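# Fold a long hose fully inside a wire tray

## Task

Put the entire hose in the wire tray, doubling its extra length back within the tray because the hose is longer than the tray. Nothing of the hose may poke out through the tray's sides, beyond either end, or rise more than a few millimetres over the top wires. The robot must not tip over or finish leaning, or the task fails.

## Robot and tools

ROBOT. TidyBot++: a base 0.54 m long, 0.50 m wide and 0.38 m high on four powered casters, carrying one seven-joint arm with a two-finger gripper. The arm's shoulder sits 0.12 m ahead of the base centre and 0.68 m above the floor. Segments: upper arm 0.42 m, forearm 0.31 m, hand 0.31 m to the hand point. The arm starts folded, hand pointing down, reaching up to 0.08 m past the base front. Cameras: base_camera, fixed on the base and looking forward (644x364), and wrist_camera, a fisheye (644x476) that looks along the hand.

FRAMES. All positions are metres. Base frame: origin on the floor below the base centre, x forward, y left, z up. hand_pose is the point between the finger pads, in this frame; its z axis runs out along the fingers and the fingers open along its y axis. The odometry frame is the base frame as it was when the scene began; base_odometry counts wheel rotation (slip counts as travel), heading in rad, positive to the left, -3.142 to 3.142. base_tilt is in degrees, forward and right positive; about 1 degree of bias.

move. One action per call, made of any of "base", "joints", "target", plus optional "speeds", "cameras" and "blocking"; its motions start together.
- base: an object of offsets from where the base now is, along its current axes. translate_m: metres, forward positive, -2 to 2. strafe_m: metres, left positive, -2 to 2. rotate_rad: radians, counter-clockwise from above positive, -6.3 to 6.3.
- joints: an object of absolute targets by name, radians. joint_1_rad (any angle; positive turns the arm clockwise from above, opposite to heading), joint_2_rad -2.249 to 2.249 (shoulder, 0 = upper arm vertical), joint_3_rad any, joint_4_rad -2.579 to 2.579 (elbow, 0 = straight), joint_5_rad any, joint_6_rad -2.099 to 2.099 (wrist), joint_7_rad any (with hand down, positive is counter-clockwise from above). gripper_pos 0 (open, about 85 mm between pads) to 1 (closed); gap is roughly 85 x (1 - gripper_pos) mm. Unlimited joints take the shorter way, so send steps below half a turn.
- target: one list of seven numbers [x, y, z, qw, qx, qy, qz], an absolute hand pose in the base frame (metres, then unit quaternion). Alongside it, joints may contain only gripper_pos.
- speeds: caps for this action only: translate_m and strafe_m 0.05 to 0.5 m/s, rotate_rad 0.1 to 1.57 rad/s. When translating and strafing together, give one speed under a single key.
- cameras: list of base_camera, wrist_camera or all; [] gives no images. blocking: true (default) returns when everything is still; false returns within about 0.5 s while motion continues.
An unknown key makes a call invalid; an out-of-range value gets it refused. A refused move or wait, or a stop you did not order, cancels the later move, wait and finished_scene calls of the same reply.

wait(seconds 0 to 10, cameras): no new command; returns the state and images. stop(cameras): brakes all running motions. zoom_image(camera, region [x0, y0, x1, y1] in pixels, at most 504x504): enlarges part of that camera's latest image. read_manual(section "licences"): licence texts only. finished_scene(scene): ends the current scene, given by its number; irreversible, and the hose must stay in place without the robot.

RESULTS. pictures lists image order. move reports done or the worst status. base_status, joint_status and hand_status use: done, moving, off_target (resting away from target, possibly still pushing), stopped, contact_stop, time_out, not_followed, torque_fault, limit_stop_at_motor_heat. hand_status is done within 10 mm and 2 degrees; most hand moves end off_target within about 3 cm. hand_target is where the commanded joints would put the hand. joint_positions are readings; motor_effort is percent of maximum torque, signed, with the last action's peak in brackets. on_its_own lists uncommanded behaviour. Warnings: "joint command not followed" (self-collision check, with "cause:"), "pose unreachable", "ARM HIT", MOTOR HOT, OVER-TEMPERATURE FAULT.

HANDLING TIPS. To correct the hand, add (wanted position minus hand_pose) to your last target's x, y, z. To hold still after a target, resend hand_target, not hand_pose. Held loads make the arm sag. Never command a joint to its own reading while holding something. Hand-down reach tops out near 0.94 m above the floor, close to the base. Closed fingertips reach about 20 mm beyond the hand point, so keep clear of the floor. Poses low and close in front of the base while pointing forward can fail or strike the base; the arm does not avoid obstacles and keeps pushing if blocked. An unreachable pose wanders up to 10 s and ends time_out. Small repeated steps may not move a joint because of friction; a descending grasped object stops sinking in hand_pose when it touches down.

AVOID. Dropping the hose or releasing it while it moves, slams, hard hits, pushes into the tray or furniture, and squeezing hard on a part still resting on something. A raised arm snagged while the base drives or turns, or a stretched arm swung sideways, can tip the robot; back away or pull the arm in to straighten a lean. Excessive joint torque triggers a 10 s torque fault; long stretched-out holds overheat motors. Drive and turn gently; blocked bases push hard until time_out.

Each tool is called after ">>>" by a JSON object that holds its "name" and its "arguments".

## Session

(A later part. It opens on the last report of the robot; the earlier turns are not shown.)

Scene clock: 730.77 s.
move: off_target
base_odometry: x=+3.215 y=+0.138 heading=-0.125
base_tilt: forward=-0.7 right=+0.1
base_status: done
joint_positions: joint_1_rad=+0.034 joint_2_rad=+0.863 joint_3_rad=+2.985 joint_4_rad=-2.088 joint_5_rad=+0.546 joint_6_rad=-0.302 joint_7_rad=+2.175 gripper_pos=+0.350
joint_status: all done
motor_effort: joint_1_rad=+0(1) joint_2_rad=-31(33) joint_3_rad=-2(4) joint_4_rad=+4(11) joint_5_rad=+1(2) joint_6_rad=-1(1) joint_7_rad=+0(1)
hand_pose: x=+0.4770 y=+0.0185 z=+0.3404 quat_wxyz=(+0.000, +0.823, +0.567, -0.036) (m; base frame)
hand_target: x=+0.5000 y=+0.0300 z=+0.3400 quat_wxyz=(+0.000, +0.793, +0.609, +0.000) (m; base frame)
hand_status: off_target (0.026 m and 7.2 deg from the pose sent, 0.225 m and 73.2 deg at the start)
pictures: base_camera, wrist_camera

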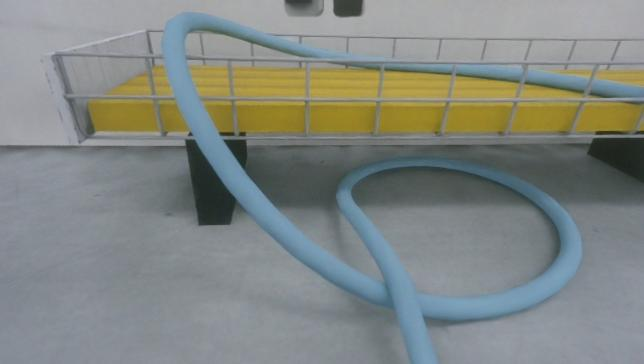

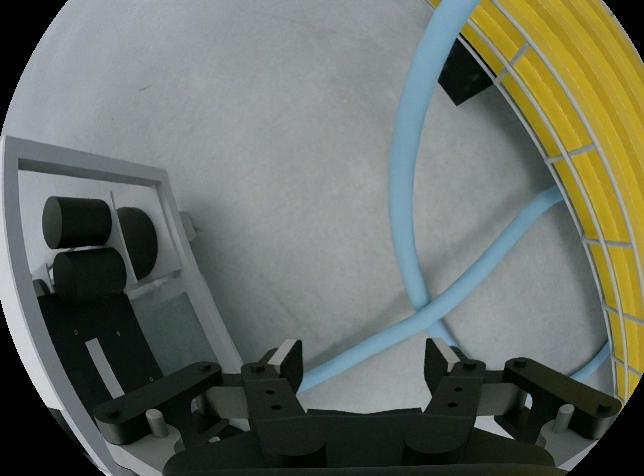

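>>> {"name": "move", "arguments": {"target": [0.565,0.025,0.13,0,0.79,0.613,0]}}

Scene clock: 739.47 s.
move: off_target
base_odometry: x=+3.215 y=+0.138 heading=-0.125
base_tilt: forward=-0.7 right=+0.2
base_status: not commanded
joint_positions: joint_1_rad=+0.022 joint_2_rad=+1.403 joint_3_rad=+3.043 joint_4_rad=-1.654 joint_5_rad=+0.598 joint_6_rad=-0.180 joint_7_rad=+2.177 gripper_pos=+0.350
joint_status: not commanded
motor_effort: joint_1_rad=+0(1) joint_2_rad=-38(40) joint_3_rad=-3(4) joint_4_rad=+2(5) joint_5_rad=+1(1) joint_6_rad=-1(1) joint_7_rad=+0(1)
hand_pose: x=+0.5405 y=+0.0213 z=+0.1308 quat_wxyz=(-0.016, +0.825, +0.564, -0.027) (m; base frame)
hand_target: x=+0.5650 y=+0.0250 z=+0.1300 quat_wxyz=(+0.000, +0.790, +0.613, +0.000) (m; base frame)
hand_status: off_target (0.025 m and 7.9 deg from the pose sent, 0.228 m and 7.7 deg at the start)
pictures: base_camera, wrist_camera

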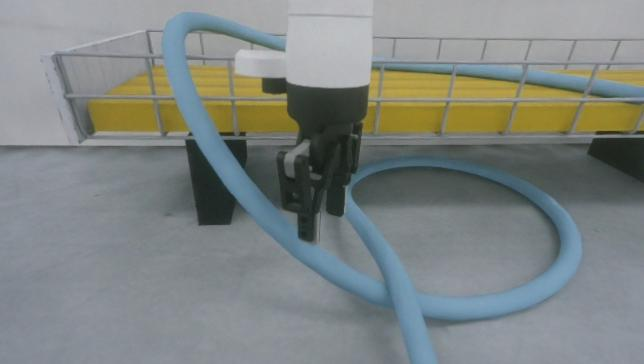

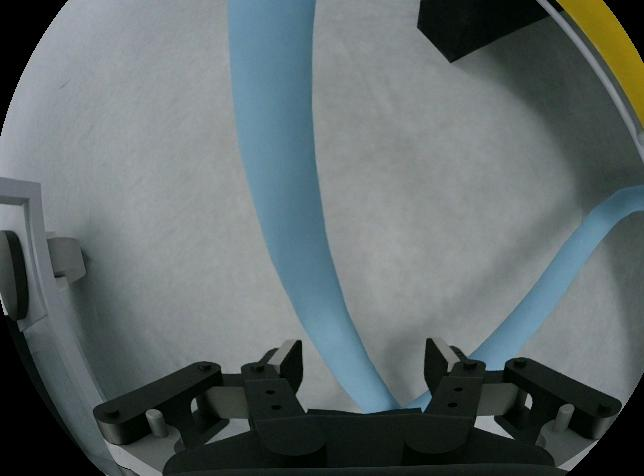

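>>> {"name": "move", "arguments": {"target": [0.565,0.03,0.095,0,0.66,0.751,0]}}

>>> {"name": "move", "arguments": {"joints": {"gripper_pos":0.95}}}

Scene clock: 742.87 s.
move: off_target
base_odometry: x=+3.215 y=+0.138 heading=-0.125
base_tilt: forward=-0.7 right=+0.1
base_status: not commanded
joint_positions: joint_1_rad=+0.022 joint_2_rad=+1.484 joint_3_rad=+3.043 joint_4_rad=-1.578 joint_5_rad=+0.777 joint_6_rad=-0.177 joint_7_rad=+2.381 gripper_pos=+0.350
joint_status: not commanded
motor_effort: joint_1_rad=-1(1) joint_2_rad=-38(40) joint_3_rad=-3(4) joint_4_rad=+2(3) joint_5_rad=+1(1) joint_6_rad=-1(1) joint_7_rad=+0(1)
hand_pose: x=+0.5487 y=+0.0148 z=+0.0970 quat_wxyz=(-0.008, +0.706, +0.707, -0.025) (m; base frame)
hand_target: x=+0.5650 y=+0.0300 z=+0.0950 quat_wxyz=(+0.000, +0.660, +0.751, +0.000) (m; base frame)
hand_status: off_target (0.022 m and 7.9 deg from the pose sent, 0.044 m and 28.9 deg at the start)
pictures: base_camera, wrist_camera

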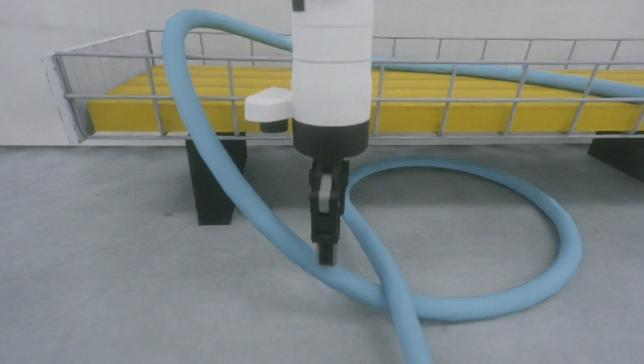

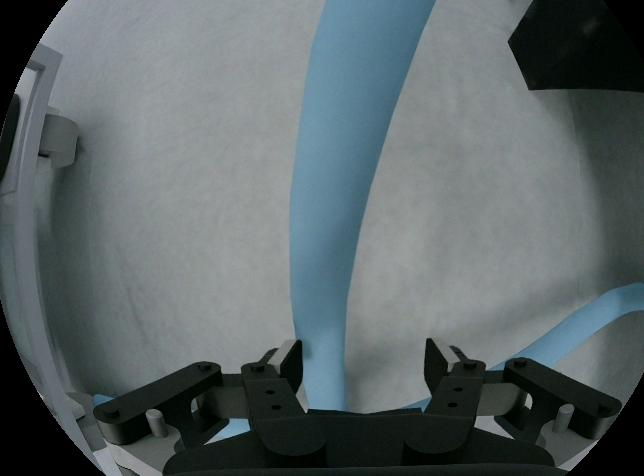

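Scene clock: 743.73 s.
move: done
base_odometry: x=+3.215 y=+0.138 heading=-0.125
base_tilt: forward=-0.7 right=+0.1
base_status: not commanded
joint_positions: joint_1_rad=+0.021 joint_2_rad=+1.484 joint_3_rad=+3.043 joint_4_rad=-1.578 joint_5_rad=+0.778 joint_6_rad=-0.175 joint_7_rad=+2.382 gripper_pos=+0.950
joint_status: all done
motor_effort: joint_1_rad=-1(1) joint_2_rad=-39(40) joint_3_rad=-3(4) joint_4_rad=+2(3) joint_5_rad=+1(1) joint_6_rad=-1(1) joint_7_rad=+0(1)
hand_pose: x=+0.5488 y=+0.0153 z=+0.0967 quat_wxyz=(-0.008, +0.706, +0.708, -0.025) (m; base frame)
hand_target: x=+0.5650 y=+0.0300 z=+0.0950 quat_wxyz=(+0.000, +0.660, +0.751, +0.000) (m; base frame)
hand_status: not commanded
pictures: base_camera, wrist_camera

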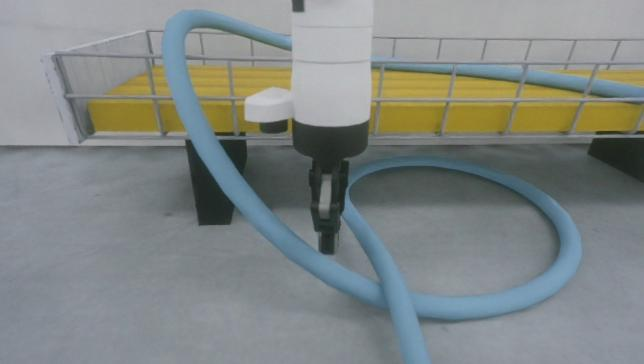

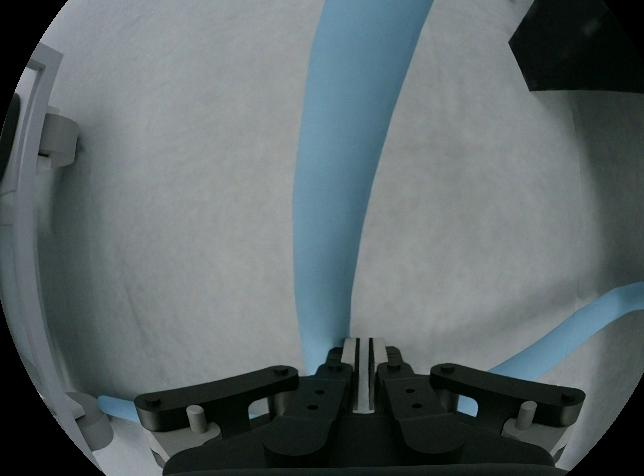

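>>> {"name": "move", "arguments": {"joints": {"gripper_pos":0.35}}}

>>> {"name": "move", "arguments": {"target": [0.545,0.04,0.058,0,0.66,0.751,0]}}

>>> {"name": "move", "arguments": {"joints": {"gripper_pos":0.95}}}

Scene clock: 747.30 s.
move: done
base_odometry: x=+3.215 y=+0.138 heading=-0.125
base_tilt: forward=-0.7 right=+0.1
base_status: not commanded
joint_positions: joint_1_rad=+0.021 joint_2_rad=+1.484 joint_3_rad=+3.043 joint_4_rad=-1.563 joint_5_rad=+0.779 joint_6_rad=-0.163 joint_7_rad=+2.382 gripper_pos=+0.350
joint_status: all done
motor_effort: joint_1_rad=+0(1) joint_2_rad=-36(39) joint_3_rad=-3(4) joint_4_rad=-1(2) joint_5_rad=+1(1) joint_6_rad=-3(3) joint_7_rad=+0(1)
hand_pose: x=+0.5612 y=+0.0177 z=+0.0969 quat_wxyz=(-0.002, +0.706, +0.708, -0.013) (m; base frame)
hand_target: x=+0.5650 y=+0.0300 z=+0.0950 quat_wxyz=(+0.000, +0.660, +0.751, +0.000) (m; base frame)
hand_status: not commanded
pictures: base_camera, wrist_camera

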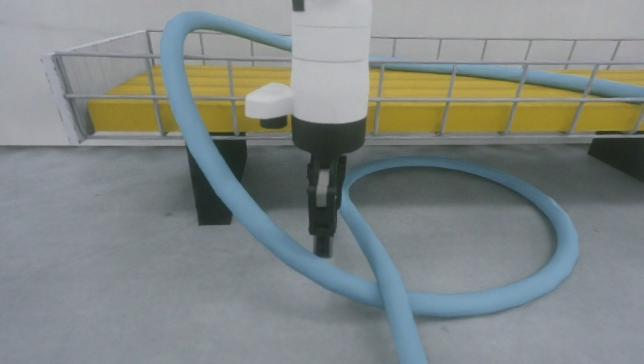

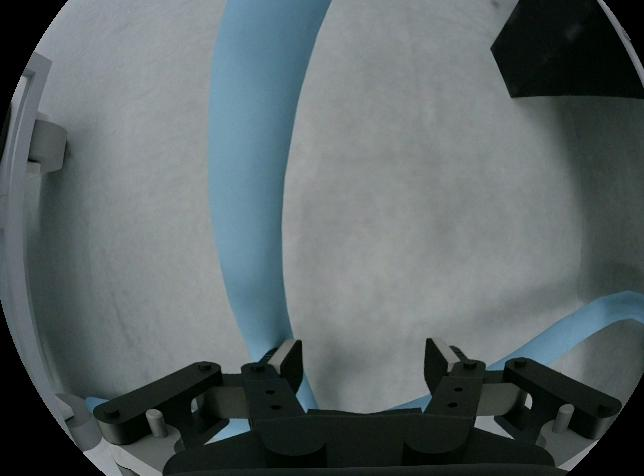

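Scene clock: 748.20 s.
move: off_target
base_odometry: x=+3.215 y=+0.138 heading=-0.125
base_tilt: forward=-0.7 right=+0.0
base_status: not commanded
joint_positions: joint_1_rad=-0.056 joint_2_rad=+1.539 joint_3_rad=+3.099 joint_4_rad=-1.547 joint_5_rad=+0.779 joint_6_rad=-0.077 joint_7_rad=+2.382 gripper_pos=+0.350
joint_status: not commanded
motor_effort: joint_1_rad=-1(2) joint_2_rad=-34(37) joint_3_rad=-2(4) joint_4_rad=-1(2) joint_5_rad=+0(1) joint_6_rad=-1(3) joint_7_rad=+1(1)
hand_pose: x=+0.5553 y=+0.0355 z=+0.0708 quat_wxyz=(+0.004, +0.680, +0.733, -0.004) (m; base frame)
hand_target: x=+0.5450 y=+0.0400 z=+0.0580 quat_wxyz=(+0.000, +0.660, +0.751, +0.000) (m; base frame)
hand_status: off_target (0.017 m and 3.1 deg from the pose sent, 0.048 m and 7.4 deg at the start)
pictures: base_camera, wrist_camera

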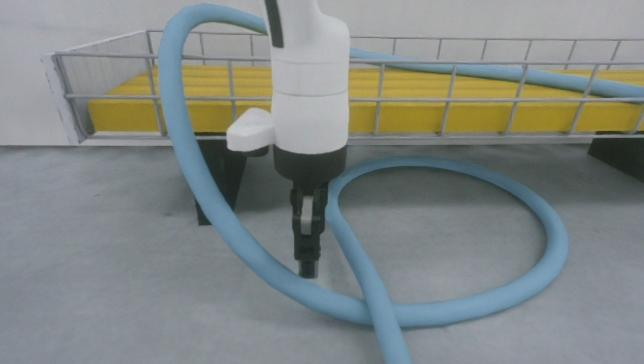

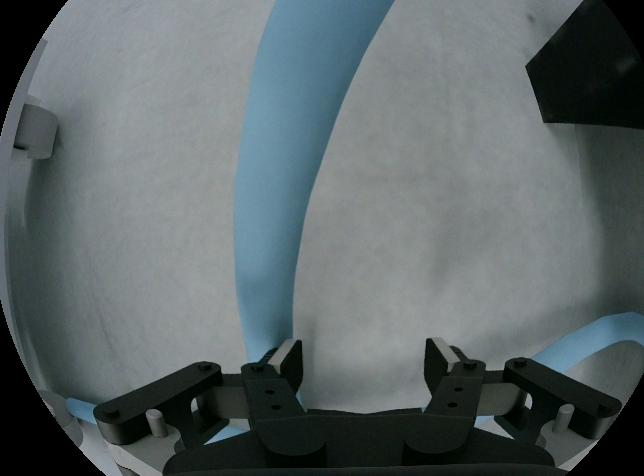

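Scene clock: 749.07 s.
move: done
base_odometry: x=+3.215 y=+0.138 heading=-0.125
base_tilt: forward=-0.7 right=+0.1
base_status: not commanded
joint_positions: joint_1_rad=-0.056 joint_2_rad=+1.564 joint_3_rad=+3.099 joint_4_rad=-1.547 joint_5_rad=+0.779 joint_6_rad=-0.073 joint_7_rad=+2.382 gripper_pos=+0.950
joint_status: all done
motor_effort: joint_1_rad=-1(1) joint_2_rad=-38(39) joint_3_rad=-2(3) joint_4_rad=+1(2) joint_5_rad=+1(1) joint_6_rad=-1(1) joint_7_rad=+1(1)
hand_pose: x=+0.5406 y=+0.0353 z=+0.0599 quat_wxyz=(-0.005, +0.680, +0.733, -0.011) (m; base frame)
hand_target: x=+0.5450 y=+0.0400 z=+0.0580 quat_wxyz=(+0.000, +0.660, +0.751, +0.000) (m; base frame)
hand_status: not commanded
pictures: base_camera, wrist_camera

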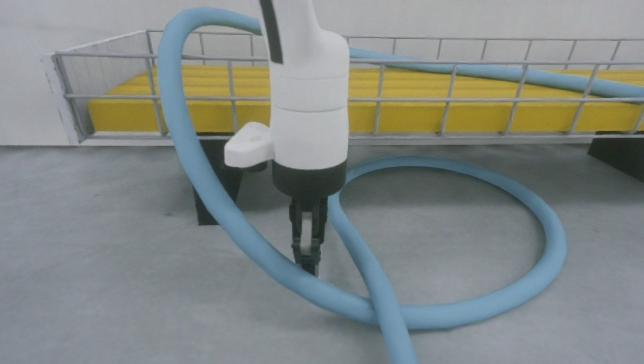

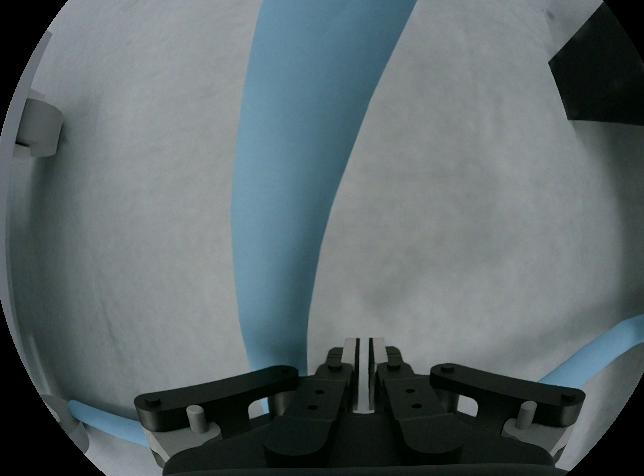

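>>> {"name": "move", "arguments": {"joints": {"gripper_pos":0.2}, "target": [0.53,0.04,0.10,0,0.66,0.751,0]}}

>>> {"name": "move", "arguments": {"target": [0.51,0.035,0.058,0,0.66,0.751,0]}}

Scene clock: 754.17 s.
move: off_target
base_odometry: x=+3.215 y=+0.138 heading=-0.125
base_tilt: forward=-0.6 right=+0.1
base_status: not commanded
joint_positions: joint_1_rad=-0.086 joint_2_rad=+1.477 joint_3_rad=+3.136 joint_4_rad=-1.677 joint_5_rad=+0.779 joint_6_rad=-0.025 joint_7_rad=+2.382 gripper_pos=+0.200
joint_status: all done
motor_effort: joint_1_rad=+0(1) joint_2_rad=-37(38) joint_3_rad=-2(3) joint_4_rad=+0(2) joint_5_rad=+1(1) joint_6_rad=-1(2) joint_7_rad=+0(1)
hand_pose: x=+0.5227 y=+0.0339 z=+0.0957 quat_wxyz=(-0.006, +0.668, +0.744, -0.015) (m; base frame)
hand_target: x=+0.5300 y=+0.0400 z=+0.1000 quat_wxyz=(+0.000, +0.660, +0.751, +0.000) (m; base frame)
hand_status: off_target (0.010 m and 2.3 deg from the pose sent, 0.042 m and 3.3 deg at the start)
pictures: base_camera, wrist_camera

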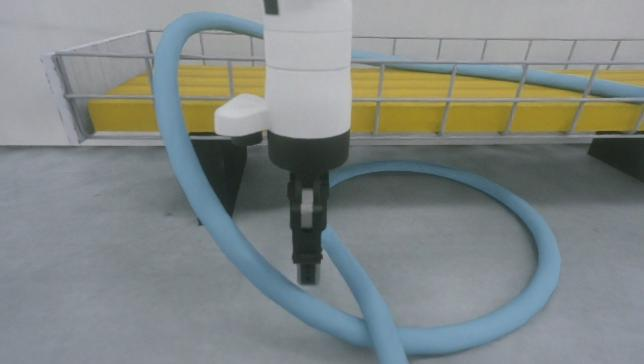

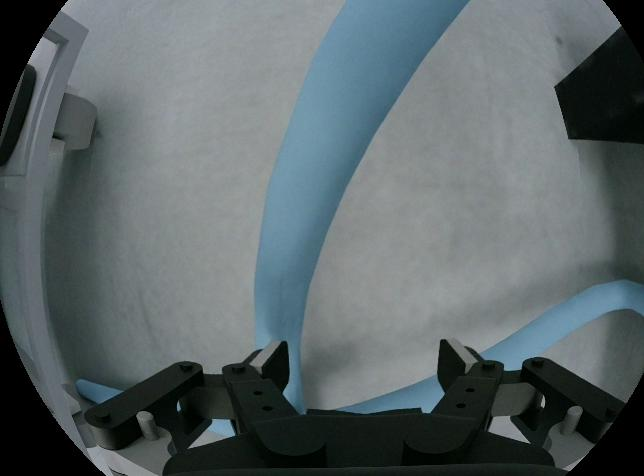

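Scene clock: 755.40 s.
move: off_target
base_odometry: x=+3.215 y=+0.138 heading=-0.125
base_tilt: forward=-0.7 right=+0.1
base_status: not commanded
joint_positions: joint_1_rad=-0.132 joint_2_rad=+1.574 joint_3_rad=+3.205 joint_4_rad=-1.672 joint_5_rad=+0.769 joint_6_rad=+0.072 joint_7_rad=+2.382 gripper_pos=+0.200
joint_status: not commanded
motor_effort: joint_1_rad=-1(1) joint_2_rad=-36(39) joint_3_rad=-1(2) joint_4_rad=-1(2) joint_5_rad=+1(1) joint_6_rad=-1(1) joint_7_rad=+0(1)
hand_pose: x=+0.4907 y=+0.0266 z=+0.0570 quat_wxyz=(-0.012, +0.656, +0.754, -0.023) (m; base frame)
hand_target: x=+0.5100 y=+0.0350 z=+0.0580 quat_wxyz=(+0.000, +0.660, +0.751, +0.000) (m; base frame)
hand_status: off_target (0.021 m and 3.1 deg from the pose sent, 0.040 m and 2.3 deg at the start)
pictures: base_camera, wrist_camera

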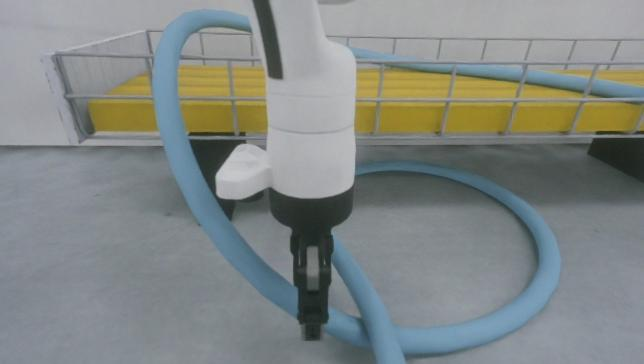

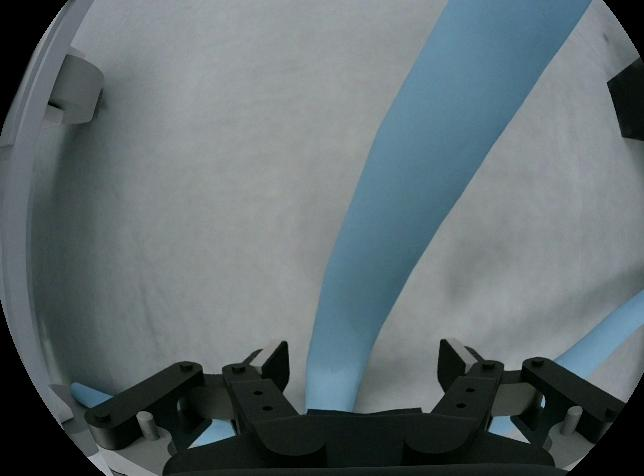

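>>> {"name": "move", "arguments": {"target": [0.505,0.035,0.045,0,0.755,0.656,0]}}

>>> {"name": "move", "arguments": {"joints": {"gripper_pos":0.95}}}

Scene clock: 761.17 s.
move: off_target
base_odometry: x=+3.215 y=+0.138 heading=-0.125
base_tilt: forward=-0.8 right=+0.1
base_status: not commanded
joint_positions: joint_1_rad=-0.132 joint_2_rad=+1.598 joint_3_rad=+3.205 joint_4_rad=-1.658 joint_5_rad=+0.640 joint_6_rad=+0.079 joint_7_rad=+2.279 gripper_pos=+0.200
joint_status: not commanded
motor_effort: joint_1_rad=+0(1) joint_2_rad=-35(37) joint_3_rad=+0(1) joint_4_rad=-2(3) joint_5_rad=+1(1) joint_6_rad=-1(1) joint_7_rad=+0(1)
hand_pose: x=+0.4875 y=+0.0252 z=+0.0471 quat_wxyz=(-0.008, +0.739, +0.673, -0.025) (m; base frame)
hand_target: x=+0.5050 y=+0.0350 z=+0.0450 quat_wxyz=(+0.000, +0.755, +0.656, +0.000) (m; base frame)
hand_status: off_target (0.020 m and 4.0 deg from the pose sent, 0.020 m and 16.2 deg at the start)
pictures: base_camera, wrist_camera

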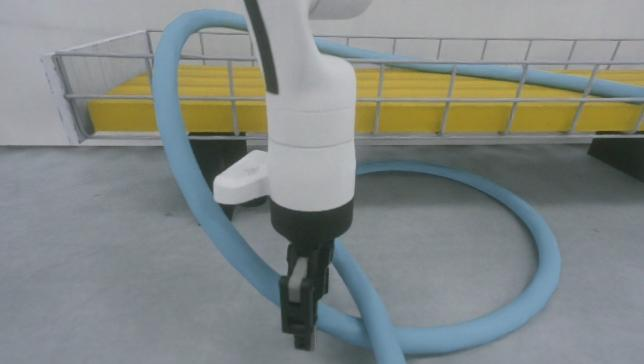

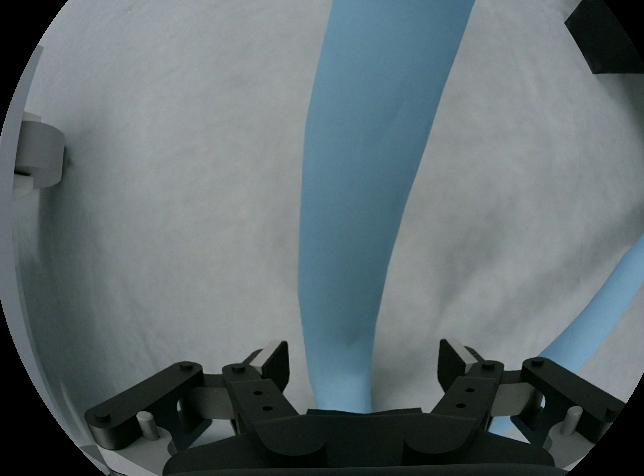

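Scene clock: 762.13 s.
move: off_target
base_odometry: x=+3.215 y=+0.138 heading=-0.125
base_tilt: forward=-0.7 right=+0.1
base_status: not commanded
joint_positions: joint_1_rad=-0.132 joint_2_rad=+1.602 joint_3_rad=+3.205 joint_4_rad=-1.658 joint_5_rad=+0.640 joint_6_rad=+0.080 joint_7_rad=+2.279 gripper_pos=+0.751
joint_status: gripper_pos off_target (ended at +0.751, target +0.950)
motor_effort: joint_1_rad=-1(1) joint_2_rad=-36(38) joint_3_rad=-1(1) joint_4_rad=-1(3) joint_5_rad=+1(1) joint_6_rad=+0(1) joint_7_rad=+0(1)
hand_pose: x=+0.4852 y=+0.0250 z=+0.0455 quat_wxyz=(-0.009, +0.739, +0.673, -0.027) (m; base frame)
hand_target: x=+0.5050 y=+0.0350 z=+0.0450 quat_wxyz=(+0.000, +0.755, +0.656, +0.000) (m; base frame)
hand_status: not commanded
pictures: base_camera, wrist_camera

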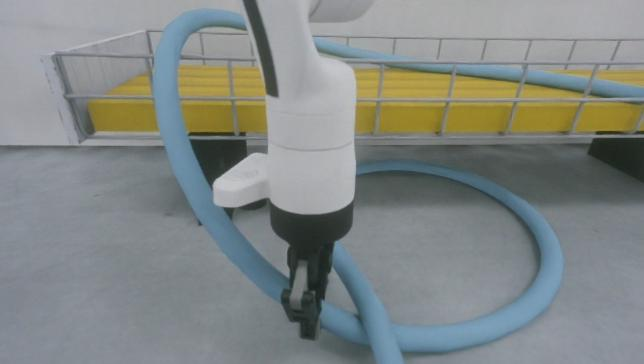

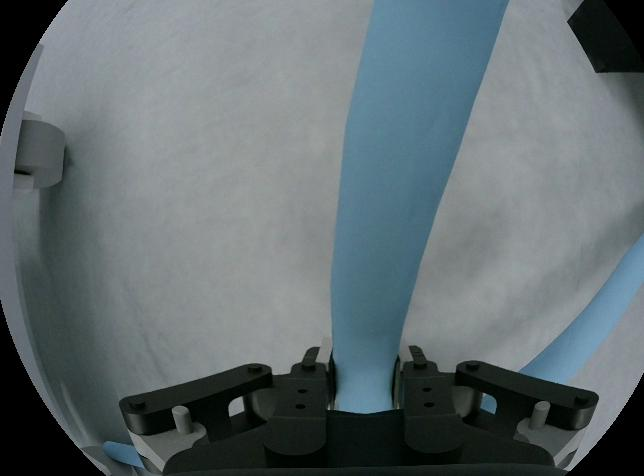

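>>> {"name": "move", "arguments": {"target": [0.52,0.03,0.38,0,0.755,0.656,0]}}

>>> {"name": "move", "arguments": {"base": {"translate_m":0.1}, "speeds": {"translate_m":0.15}, "target": [0.60,0.02,0.38,0,0.73,0.683,0]}}

Scene clock: 767.90 s.
move: off_target
base_odometry: x=+3.215 y=+0.138 heading=-0.125
base_tilt: forward=-0.6 right=+0.1
base_status: not commanded
joint_positions: joint_1_rad=+0.101 joint_2_rad=+0.851 joint_3_rad=+2.873 joint_4_rad=-2.013 joint_5_rad=+0.567 joint_6_rad=-0.370 joint_7_rad=+2.373 gripper_pos=+0.751
joint_status: not commanded
motor_effort: joint_1_rad=+1(2) joint_2_rad=-39(46) joint_3_rad=-4(4) joint_4_rad=+9(10) joint_5_rad=+1(1) joint_6_rad=+1(3) joint_7_rad=-1(2)
hand_pose: x=+0.5116 y=+0.0370 z=+0.3557 quat_wxyz=(-0.008, +0.758, +0.652, -0.007) (m; base frame)
hand_target: x=+0.5200 y=+0.0300 z=+0.3800 quat_wxyz=(+0.000, +0.755, +0.656, +0.000) (m; base frame)
hand_status: off_target (0.027 m and 1.3 deg from the pose sent, 0.336 m and 4.2 deg at the start)
pictures: base_camera, wrist_camera

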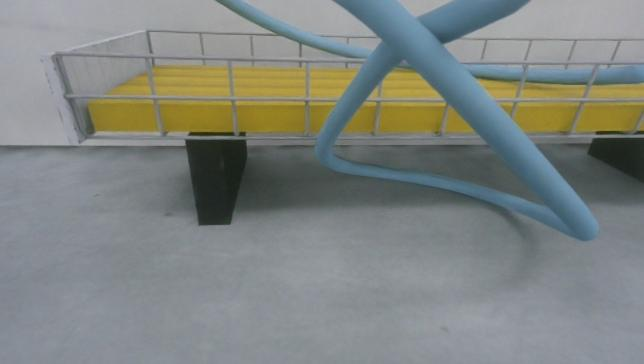

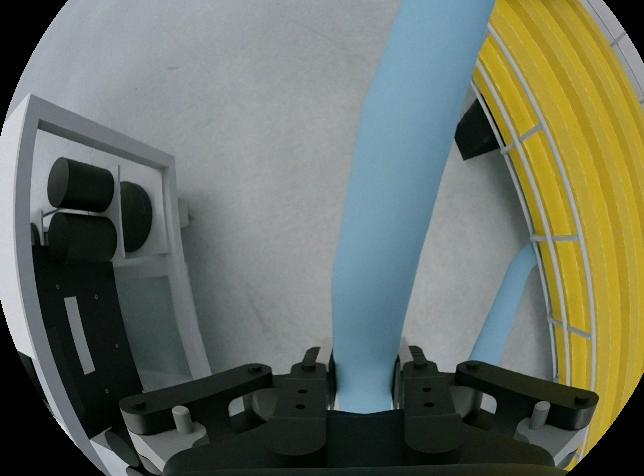

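Scene clock: 769.33 s.
move: off_target
base_odometry: x=+3.315 y=+0.125 heading=-0.125
base_tilt: forward=-0.7 right=+0.1
base_status: done
joint_positions: joint_1_rad=+0.140 joint_2_rad=+0.923 joint_3_rad=+2.850 joint_4_rad=-1.779 joint_5_rad=+0.481 joint_6_rad=-0.588 joint_7_rad=+2.599 gripper_pos=+0.751
joint_status: not commanded
motor_effort: joint_1_rad=+0(2) joint_2_rad=-45(45) joint_3_rad=-6(6) joint_4_rad=+16(17) joint_5_rad=+1(2) joint_6_rad=+6(6) joint_7_rad=-1(2)
hand_pose: x=+0.5646 y=+0.0142 z=+0.3540 quat_wxyz=(-0.012, +0.733, +0.679, -0.036) (m; base frame)
hand_target: x=+0.6000 y=+0.0200 z=+0.3800 quat_wxyz=(+0.000, +0.730, +0.683, +0.000) (m; base frame)
hand_status: off_target (0.044 m and 4.4 deg from the pose sent, 0.093 m and 4.9 deg at the start)
pictures: base_camera, wrist_camera

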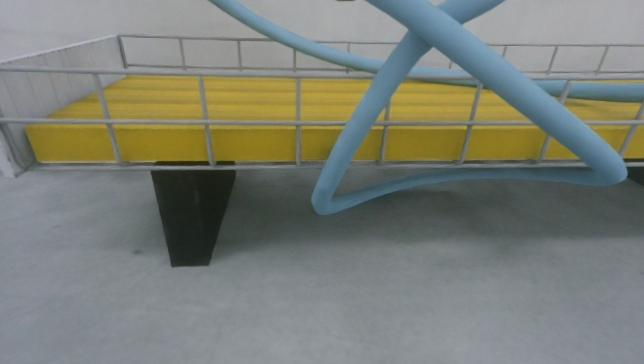

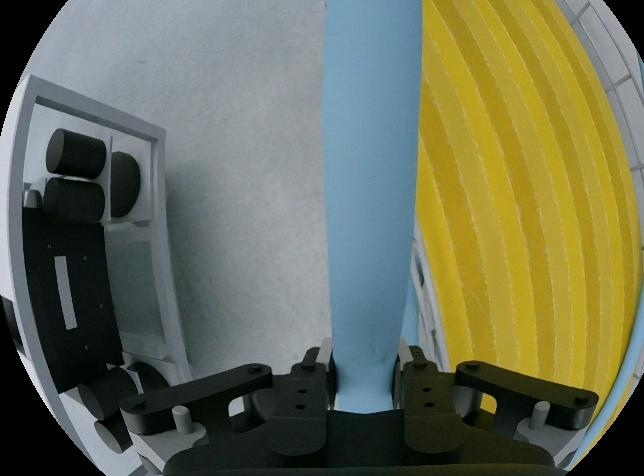

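>>> {"name": "move", "arguments": {"base": {"translate_m":0.05}, "speeds": {"translate_m":0.15}, "target": [0.66,0.03,0.34,0,0.707,0.707,0]}}

>>> {"name": "move", "arguments": {"target": [0.68,0.04,0.28,0,0.707,0.707,0]}}

Scene clock: 773.63 s.
move: off_target
base_odometry: x=+3.364 y=+0.119 heading=-0.125
base_tilt: forward=-0.7 right=+0.1
base_status: done
joint_positions: joint_1_rad=+0.140 joint_2_rad=+1.054 joint_3_rad=+2.850 joint_4_rad=-1.595 joint_5_rad=+0.452 joint_6_rad=-0.757 joint_7_rad=+2.680 gripper_pos=+0.751
joint_status: not commanded
motor_effort: joint_1_rad=-4(4) joint_2_rad=-43(45) joint_3_rad=-10(11) joint_4_rad=+25(26) joint_5_rad=+4(4) joint_6_rad=+19(20) joint_7_rad=+1(2)
hand_pose: x=+0.5754 y=+0.0017 z=+0.3218 quat_wxyz=(-0.042, +0.725, +0.682, -0.087) (m; base frame)
hand_target: x=+0.6600 y=+0.0300 z=+0.3400 quat_wxyz=(+0.000, +0.707, +0.707, +0.000) (m; base frame)
hand_status: off_target (0.091 m and 11.6 deg from the pose sent, 0.098 m and 6.2 deg at the start)
pictures: base_camera, wrist_camera

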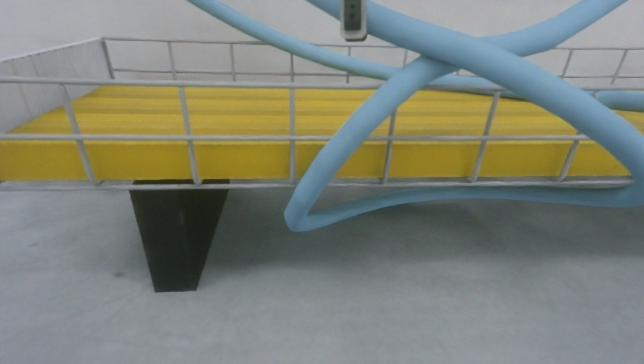

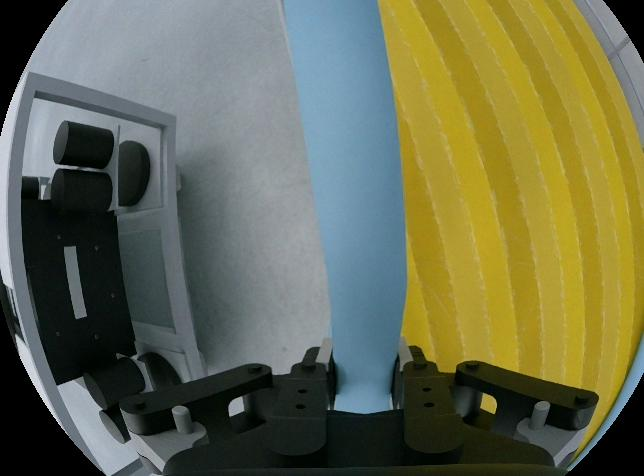

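Scene clock: 775.00 s.
move: off_target
base_odometry: x=+3.364 y=+0.119 heading=-0.125
base_tilt: forward=-0.7 right=+0.1
base_status: not commanded
joint_positions: joint_1_rad=+0.120 joint_2_rad=+1.138 joint_3_rad=+2.857 joint_4_rad=-1.487 joint_5_rad=+0.448 joint_6_rad=-0.790 joint_7_rad=+2.680 gripper_pos=+0.751
joint_status: not commanded
motor_effort: joint_1_rad=-3(5) joint_2_rad=-34(43) joint_3_rad=-8(11) joint_4_rad=+26(29) joint_5_rad=+5(6) joint_6_rad=+26(29) joint_7_rad=+3(3)
hand_pose: x=+0.5954 y=+0.0057 z=+0.2948 quat_wxyz=(-0.044, +0.729, +0.677, -0.092) (m; base frame)
hand_target: x=+0.6800 y=+0.0400 z=+0.2800 quat_wxyz=(+0.000, +0.707, +0.707, +0.000) (m; base frame)
hand_status: off_target (0.092 m and 12.5 deg from the pose sent, 0.119 m and 11.6 deg at the start)
pictures: base_camera, wrist_camera

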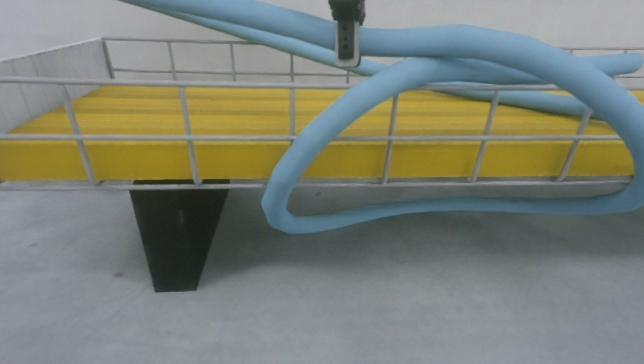

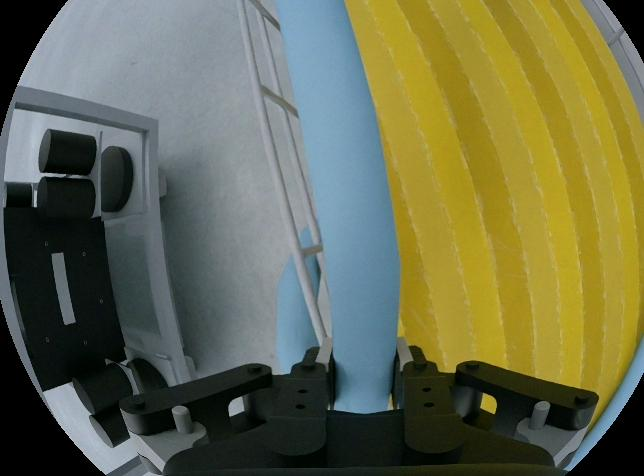

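>>> {"name": "move", "arguments": {"target": [0.70,0.06,0.235,0,0.707,0.707,0]}}

>>> {"name": "move", "arguments": {"target": [0.71,0.06,0.20,0,0.707,0.707,0]}}

Scene clock: 779.03 s.
move: off_target
base_odometry: x=+3.364 y=+0.119 heading=-0.125
base_tilt: forward=-0.7 right=+0.1
base_status: not commanded
joint_positions: joint_1_rad=+0.075 joint_2_rad=+1.267 joint_3_rad=+2.885 joint_4_rad=-1.300 joint_5_rad=+0.441 joint_6_rad=-0.781 joint_7_rad=+2.685 gripper_pos=+0.751
joint_status: not commanded
motor_effort: joint_1_rad=-5(5) joint_2_rad=-37(39) joint_3_rad=-11(12) joint_4_rad=+17(28) joint_5_rad=+0(6) joint_6_rad=+17(30) joint_7_rad=+1(3)
hand_pose: x=+0.6480 y=+0.0154 z=+0.2486 quat_wxyz=(-0.024, +0.736, +0.673, -0.073) (m; base frame)
hand_target: x=+0.7000 y=+0.0600 z=+0.2350 quat_wxyz=(+0.000, +0.707, +0.707, +0.000) (m; base frame)
hand_status: off_target (0.070 m and 10.2 deg from the pose sent, 0.132 m and 12.5 deg at the start)
pictures: base_camera, wrist_camera

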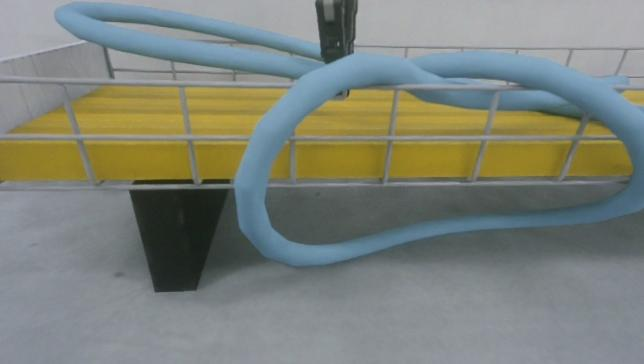

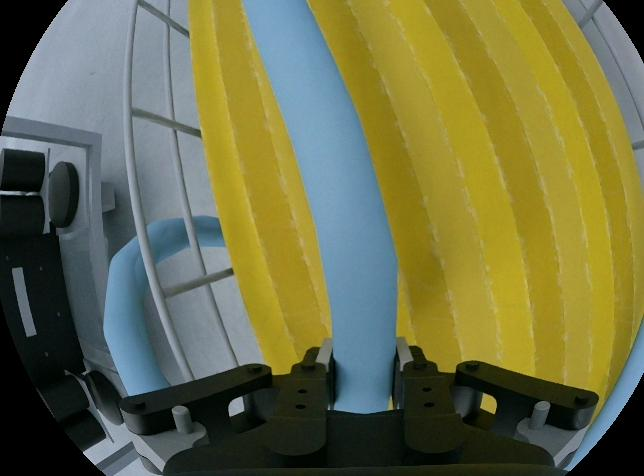

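Scene clock: 780.07 s.
move: off_target
base_odometry: x=+3.364 y=+0.119 heading=-0.125
base_tilt: forward=-0.7 right=+0.1
base_status: not commanded
joint_positions: joint_1_rad=+0.072 joint_2_rad=+1.338 joint_3_rad=+2.899 joint_4_rad=-1.212 joint_5_rad=+0.439 joint_6_rad=-0.782 joint_7_rad=+2.704 gripper_pos=+0.751
joint_status: not commanded
motor_effort: joint_1_rad=-6(6) joint_2_rad=-34(40) joint_3_rad=-10(12) joint_4_rad=+21(22) joint_5_rad=+1(1) joint_6_rad=+22(24) joint_7_rad=+1(2)
hand_pose: x=+0.6647 y=+0.0083 z=+0.2215 quat_wxyz=(-0.018, +0.738, +0.671, -0.071) (m; base frame)
hand_target: x=+0.7100 y=+0.0600 z=+0.2000 quat_wxyz=(+0.000, +0.707, +0.707, +0.000) (m; base frame)
hand_status: off_target (0.072 m and 10.0 deg from the pose sent, 0.091 m and 10.2 deg at the start)
pictures: base_camera, wrist_camera

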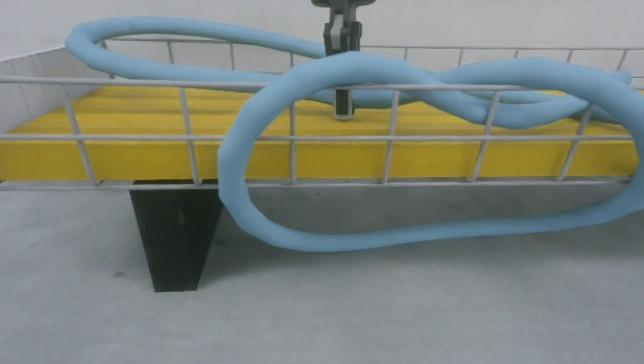

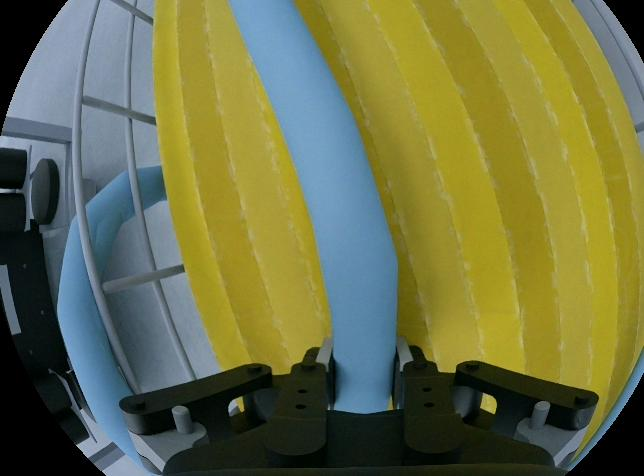

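>>> {"name": "move", "arguments": {"joints": {"gripper_pos":0.4}}}

>>> {"name": "move", "arguments": {"target": [0.60,0.0,0.42,0,0.924,0.383,0]}}

>>> {"name": "move", "arguments": {"target": [0.43,-0.05,0.66,0,0.97,0,0.243]}}

Scene clock: 786.37 s.
move: done
base_odometry: x=+3.364 y=+0.119 heading=-0.125
base_tilt: forward=-0.7 right=+0.1
base_status: not commanded
joint_positions: joint_1_rad=+0.063 joint_2_rad=+1.344 joint_3_rad=+2.899 joint_4_rad=-1.200 joint_5_rad=+0.439 joint_6_rad=-0.752 joint_7_rad=+2.714 gripper_pos=+0.400
joint_status: all done
motor_effort: joint_1_rad=-5(6) joint_2_rad=-38(39) joint_3_rad=-9(11) joint_4_rad=+18(22) joint_5_rad=+1(2) joint_6_rad=+13(23) joint_7_rad=+0(2)
hand_pose: x=+0.6770 y=+0.0162 z=+0.2185 quat_wxyz=(-0.011, +0.733, +0.678, -0.055) (m; base frame)
hand_target: x=+0.7100 y=+0.0600 z=+0.2000 quat_wxyz=(+0.000, +0.707, +0.707, +0.000) (m; base frame)
hand_status: not commanded
pictures: base_camera, wrist_camera

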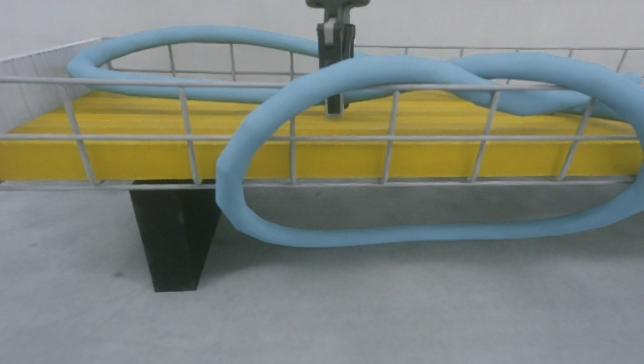

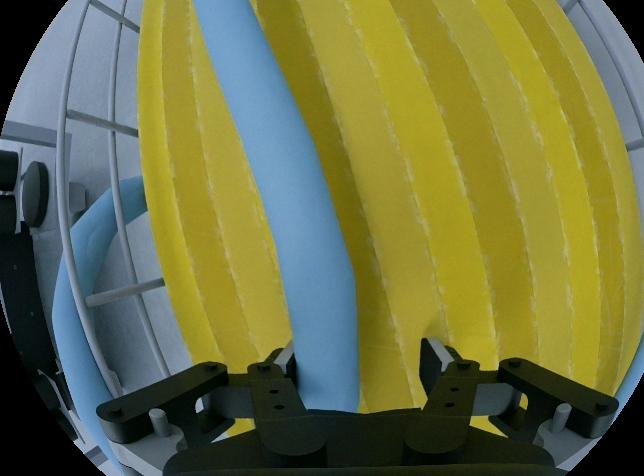

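Scene clock: 788.53 s.
move: off_target
base_odometry: x=+3.364 y=+0.119 heading=-0.125
base_tilt: forward=-0.7 right=+0.1
base_status: not commanded
joint_positions: joint_1_rad=+0.099 joint_2_rad=+0.809 joint_3_rad=+2.946 joint_4_rad=-1.723 joint_5_rad=+0.248 joint_6_rad=-0.718 joint_7_rad=+2.254 gripper_pos=+0.400
joint_status: not commanded
motor_effort: joint_1_rad=-2(5) joint_2_rad=-37(49) joint_3_rad=-4(10) joint_4_rad=+14(18) joint_5_rad=+0(1) joint_6_rad=+2(14) joint_7_rad=+0(1)
hand_pose: x=+0.5763 y=+0.0064 z=+0.4105 quat_wxyz=(-0.007, +0.895, +0.444, -0.042) (m; base frame)
hand_target: x=+0.6000 y=+0.0000 z=+0.4200 quat_wxyz=(+0.000, +0.924, +0.383, +0.000) (m; base frame)
hand_status: off_target (0.026 m and 9.1 deg from the pose sent, 0.216 m and 40.9 deg at the start)
pictures: base_camera, wrist_camera

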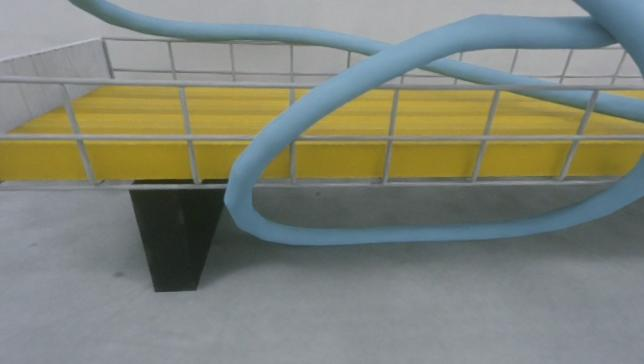

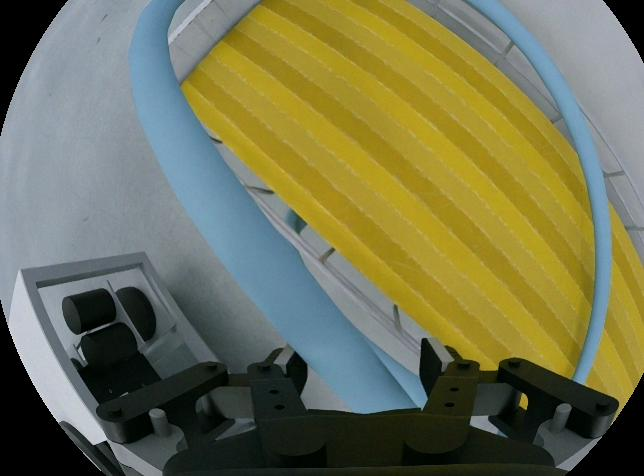

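Scene clock: 790.87 s.
move: off_target
base_odometry: x=+3.364 y=+0.119 heading=-0.125
base_tilt: forward=-0.7 right=+0.1
base_status: not commanded
joint_positions: joint_1_rad=-0.015 joint_2_rad=-0.248 joint_3_rad=+3.374 joint_4_rad=-2.316 joint_5_rad=-0.033 joint_6_rad=-0.626 joint_7_rad=+1.918 gripper_pos=+0.400
joint_status: not commanded
motor_effort: joint_1_rad=+0(2) joint_2_rad=-7(39) joint_3_rad=-1(4) joint_4_rad=+18(18) joint_5_rad=+0(1) joint_6_rad=+3(4) joint_7_rad=+1(1)
hand_pose: x=+0.4244 y=-0.0558 z=+0.6585 quat_wxyz=(+0.022, +0.974, +0.050, +0.221) (m; base frame)
hand_target: x=+0.4300 y=-0.0500 z=+0.6600 quat_wxyz=(+0.000, +0.970, +0.000, +0.243) (m; base frame)
hand_status: off_target (0.008 m and 6.7 deg from the pose sent, 0.295 m and 61.8 deg at the start)
pictures: base_camera, wrist_camera

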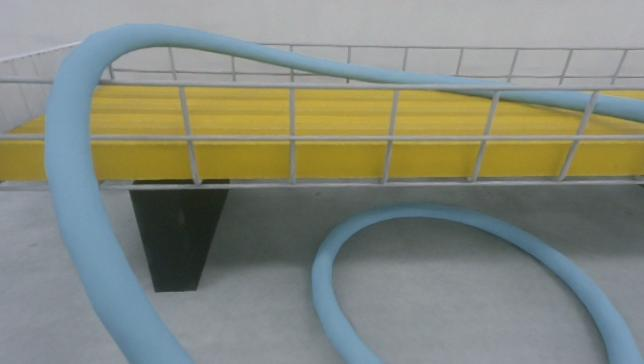

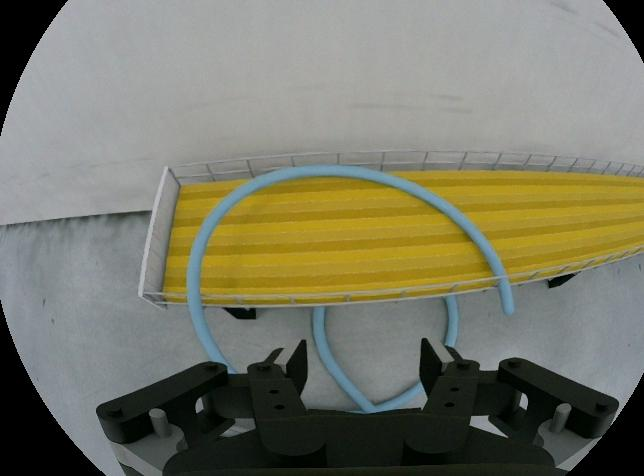

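>>> {"name": "move", "arguments": {"base": {"translate_m":-0.3}, "target": [0.50,0.0,0.60,0,0.99,0,0.14], "joints": {"gripper_pos":0.3}}}

Scene clock: 819.37 s.
move: off_target
base_odometry: x=+3.066 y=+0.157 heading=-0.125
base_tilt: forward=-0.8 right=+0.1
base_status: done
joint_positions: joint_1_rad=-0.016 joint_2_rad=+0.113 joint_3_rad=+3.177 joint_4_rad=-2.145 joint_5_rad=-0.033 joint_6_rad=-0.623 joint_7_rad=+1.649 gripper_pos=+0.300
joint_status: all done
motor_effort: joint_1_rad=-1(2) joint_2_rad=-18(19) joint_3_rad=-1(2) joint_4_rad=+14(18) joint_5_rad=+1(1) joint_6_rad=+2(4) joint_7_rad=+0(1)
hand_pose: x=+0.4901 y=-0.0002 z=+0.5997 quat_wxyz=(-0.003, +0.991, +0.017, +0.130) (m; base frame)
hand_target: x=+0.5000 y=+0.0000 z=+0.6000 quat_wxyz=(+0.000, +0.990, +0.000, +0.140) (m; base frame)
hand_status: off_target (0.010 m and 2.3 deg from the pose sent, 0.111 m and 11.3 deg at the start)
pictures: base_camera, wrist_camera

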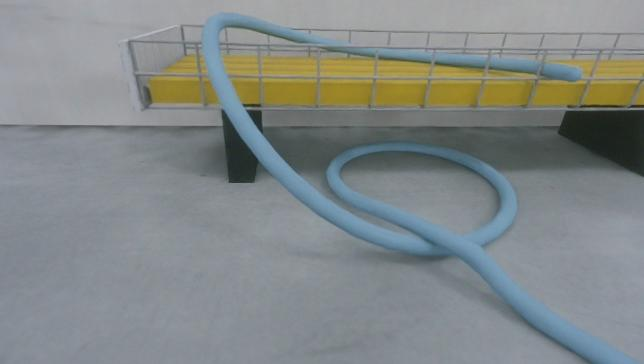

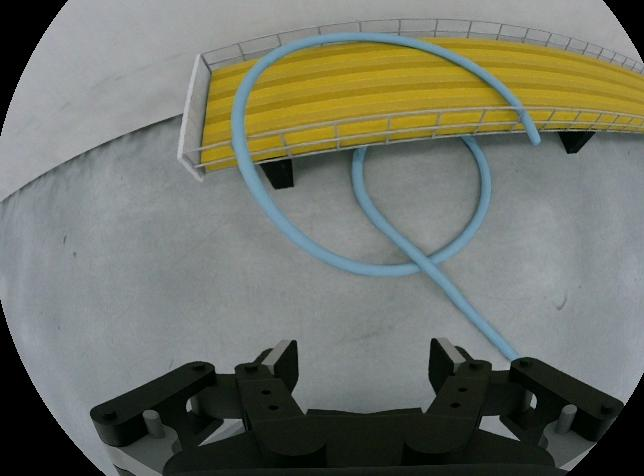

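>>> {"name": "move", "arguments": {"target": [0.58,-0.08,0.16,0,0.69,0.724,0], "joints": {"gripper_pos":0.2}}}

Scene clock: 833.77 s.
move: off_target
base_odometry: x=+3.066 y=+0.157 heading=-0.125
base_tilt: forward=-0.7 right=+0.1
base_status: not commanded
joint_positions: joint_1_rad=+0.278 joint_2_rad=+1.351 joint_3_rad=+2.977 joint_4_rad=-1.627 joint_5_rad=+0.760 joint_6_rad=-0.310 joint_7_rad=+2.595 gripper_pos=+0.200
joint_status: all done
motor_effort: joint_1_rad=+0(1) joint_2_rad=-39(41) joint_3_rad=-4(5) joint_4_rad=+3(15) joint_5_rad=+1(1) joint_6_rad=-1(2) joint_7_rad=+0(1)
hand_pose: x=+0.5541 y=-0.0868 z=+0.1594 quat_wxyz=(-0.012, +0.721, +0.692, -0.038) (m; base frame)
hand_target: x=+0.5800 y=-0.0800 z=+0.1600 quat_wxyz=(+0.000, +0.690, +0.724, +0.000) (m; base frame)
hand_status: off_target (0.027 m and 6.8 deg from the pose sent, 0.456 m and 91.7 deg at the start)
pictures: base_camera, wrist_camera

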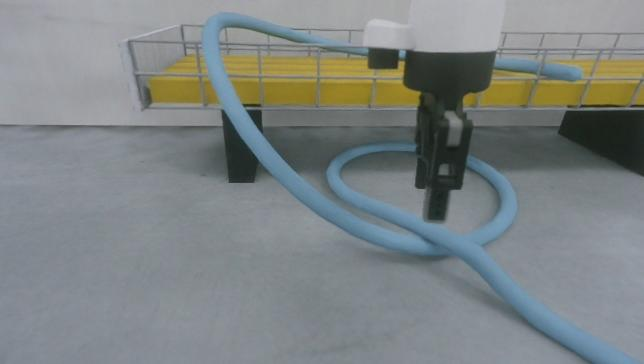

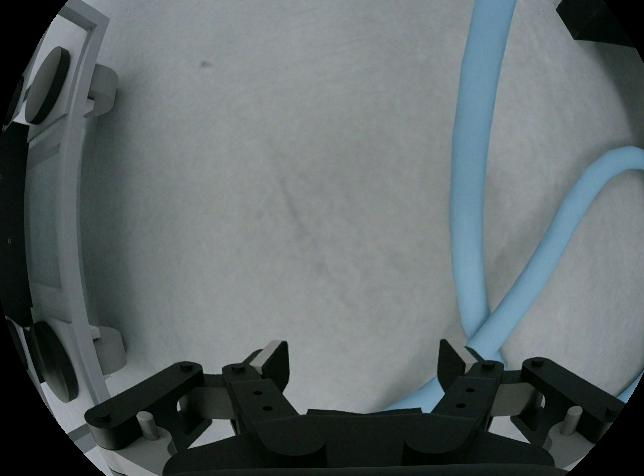

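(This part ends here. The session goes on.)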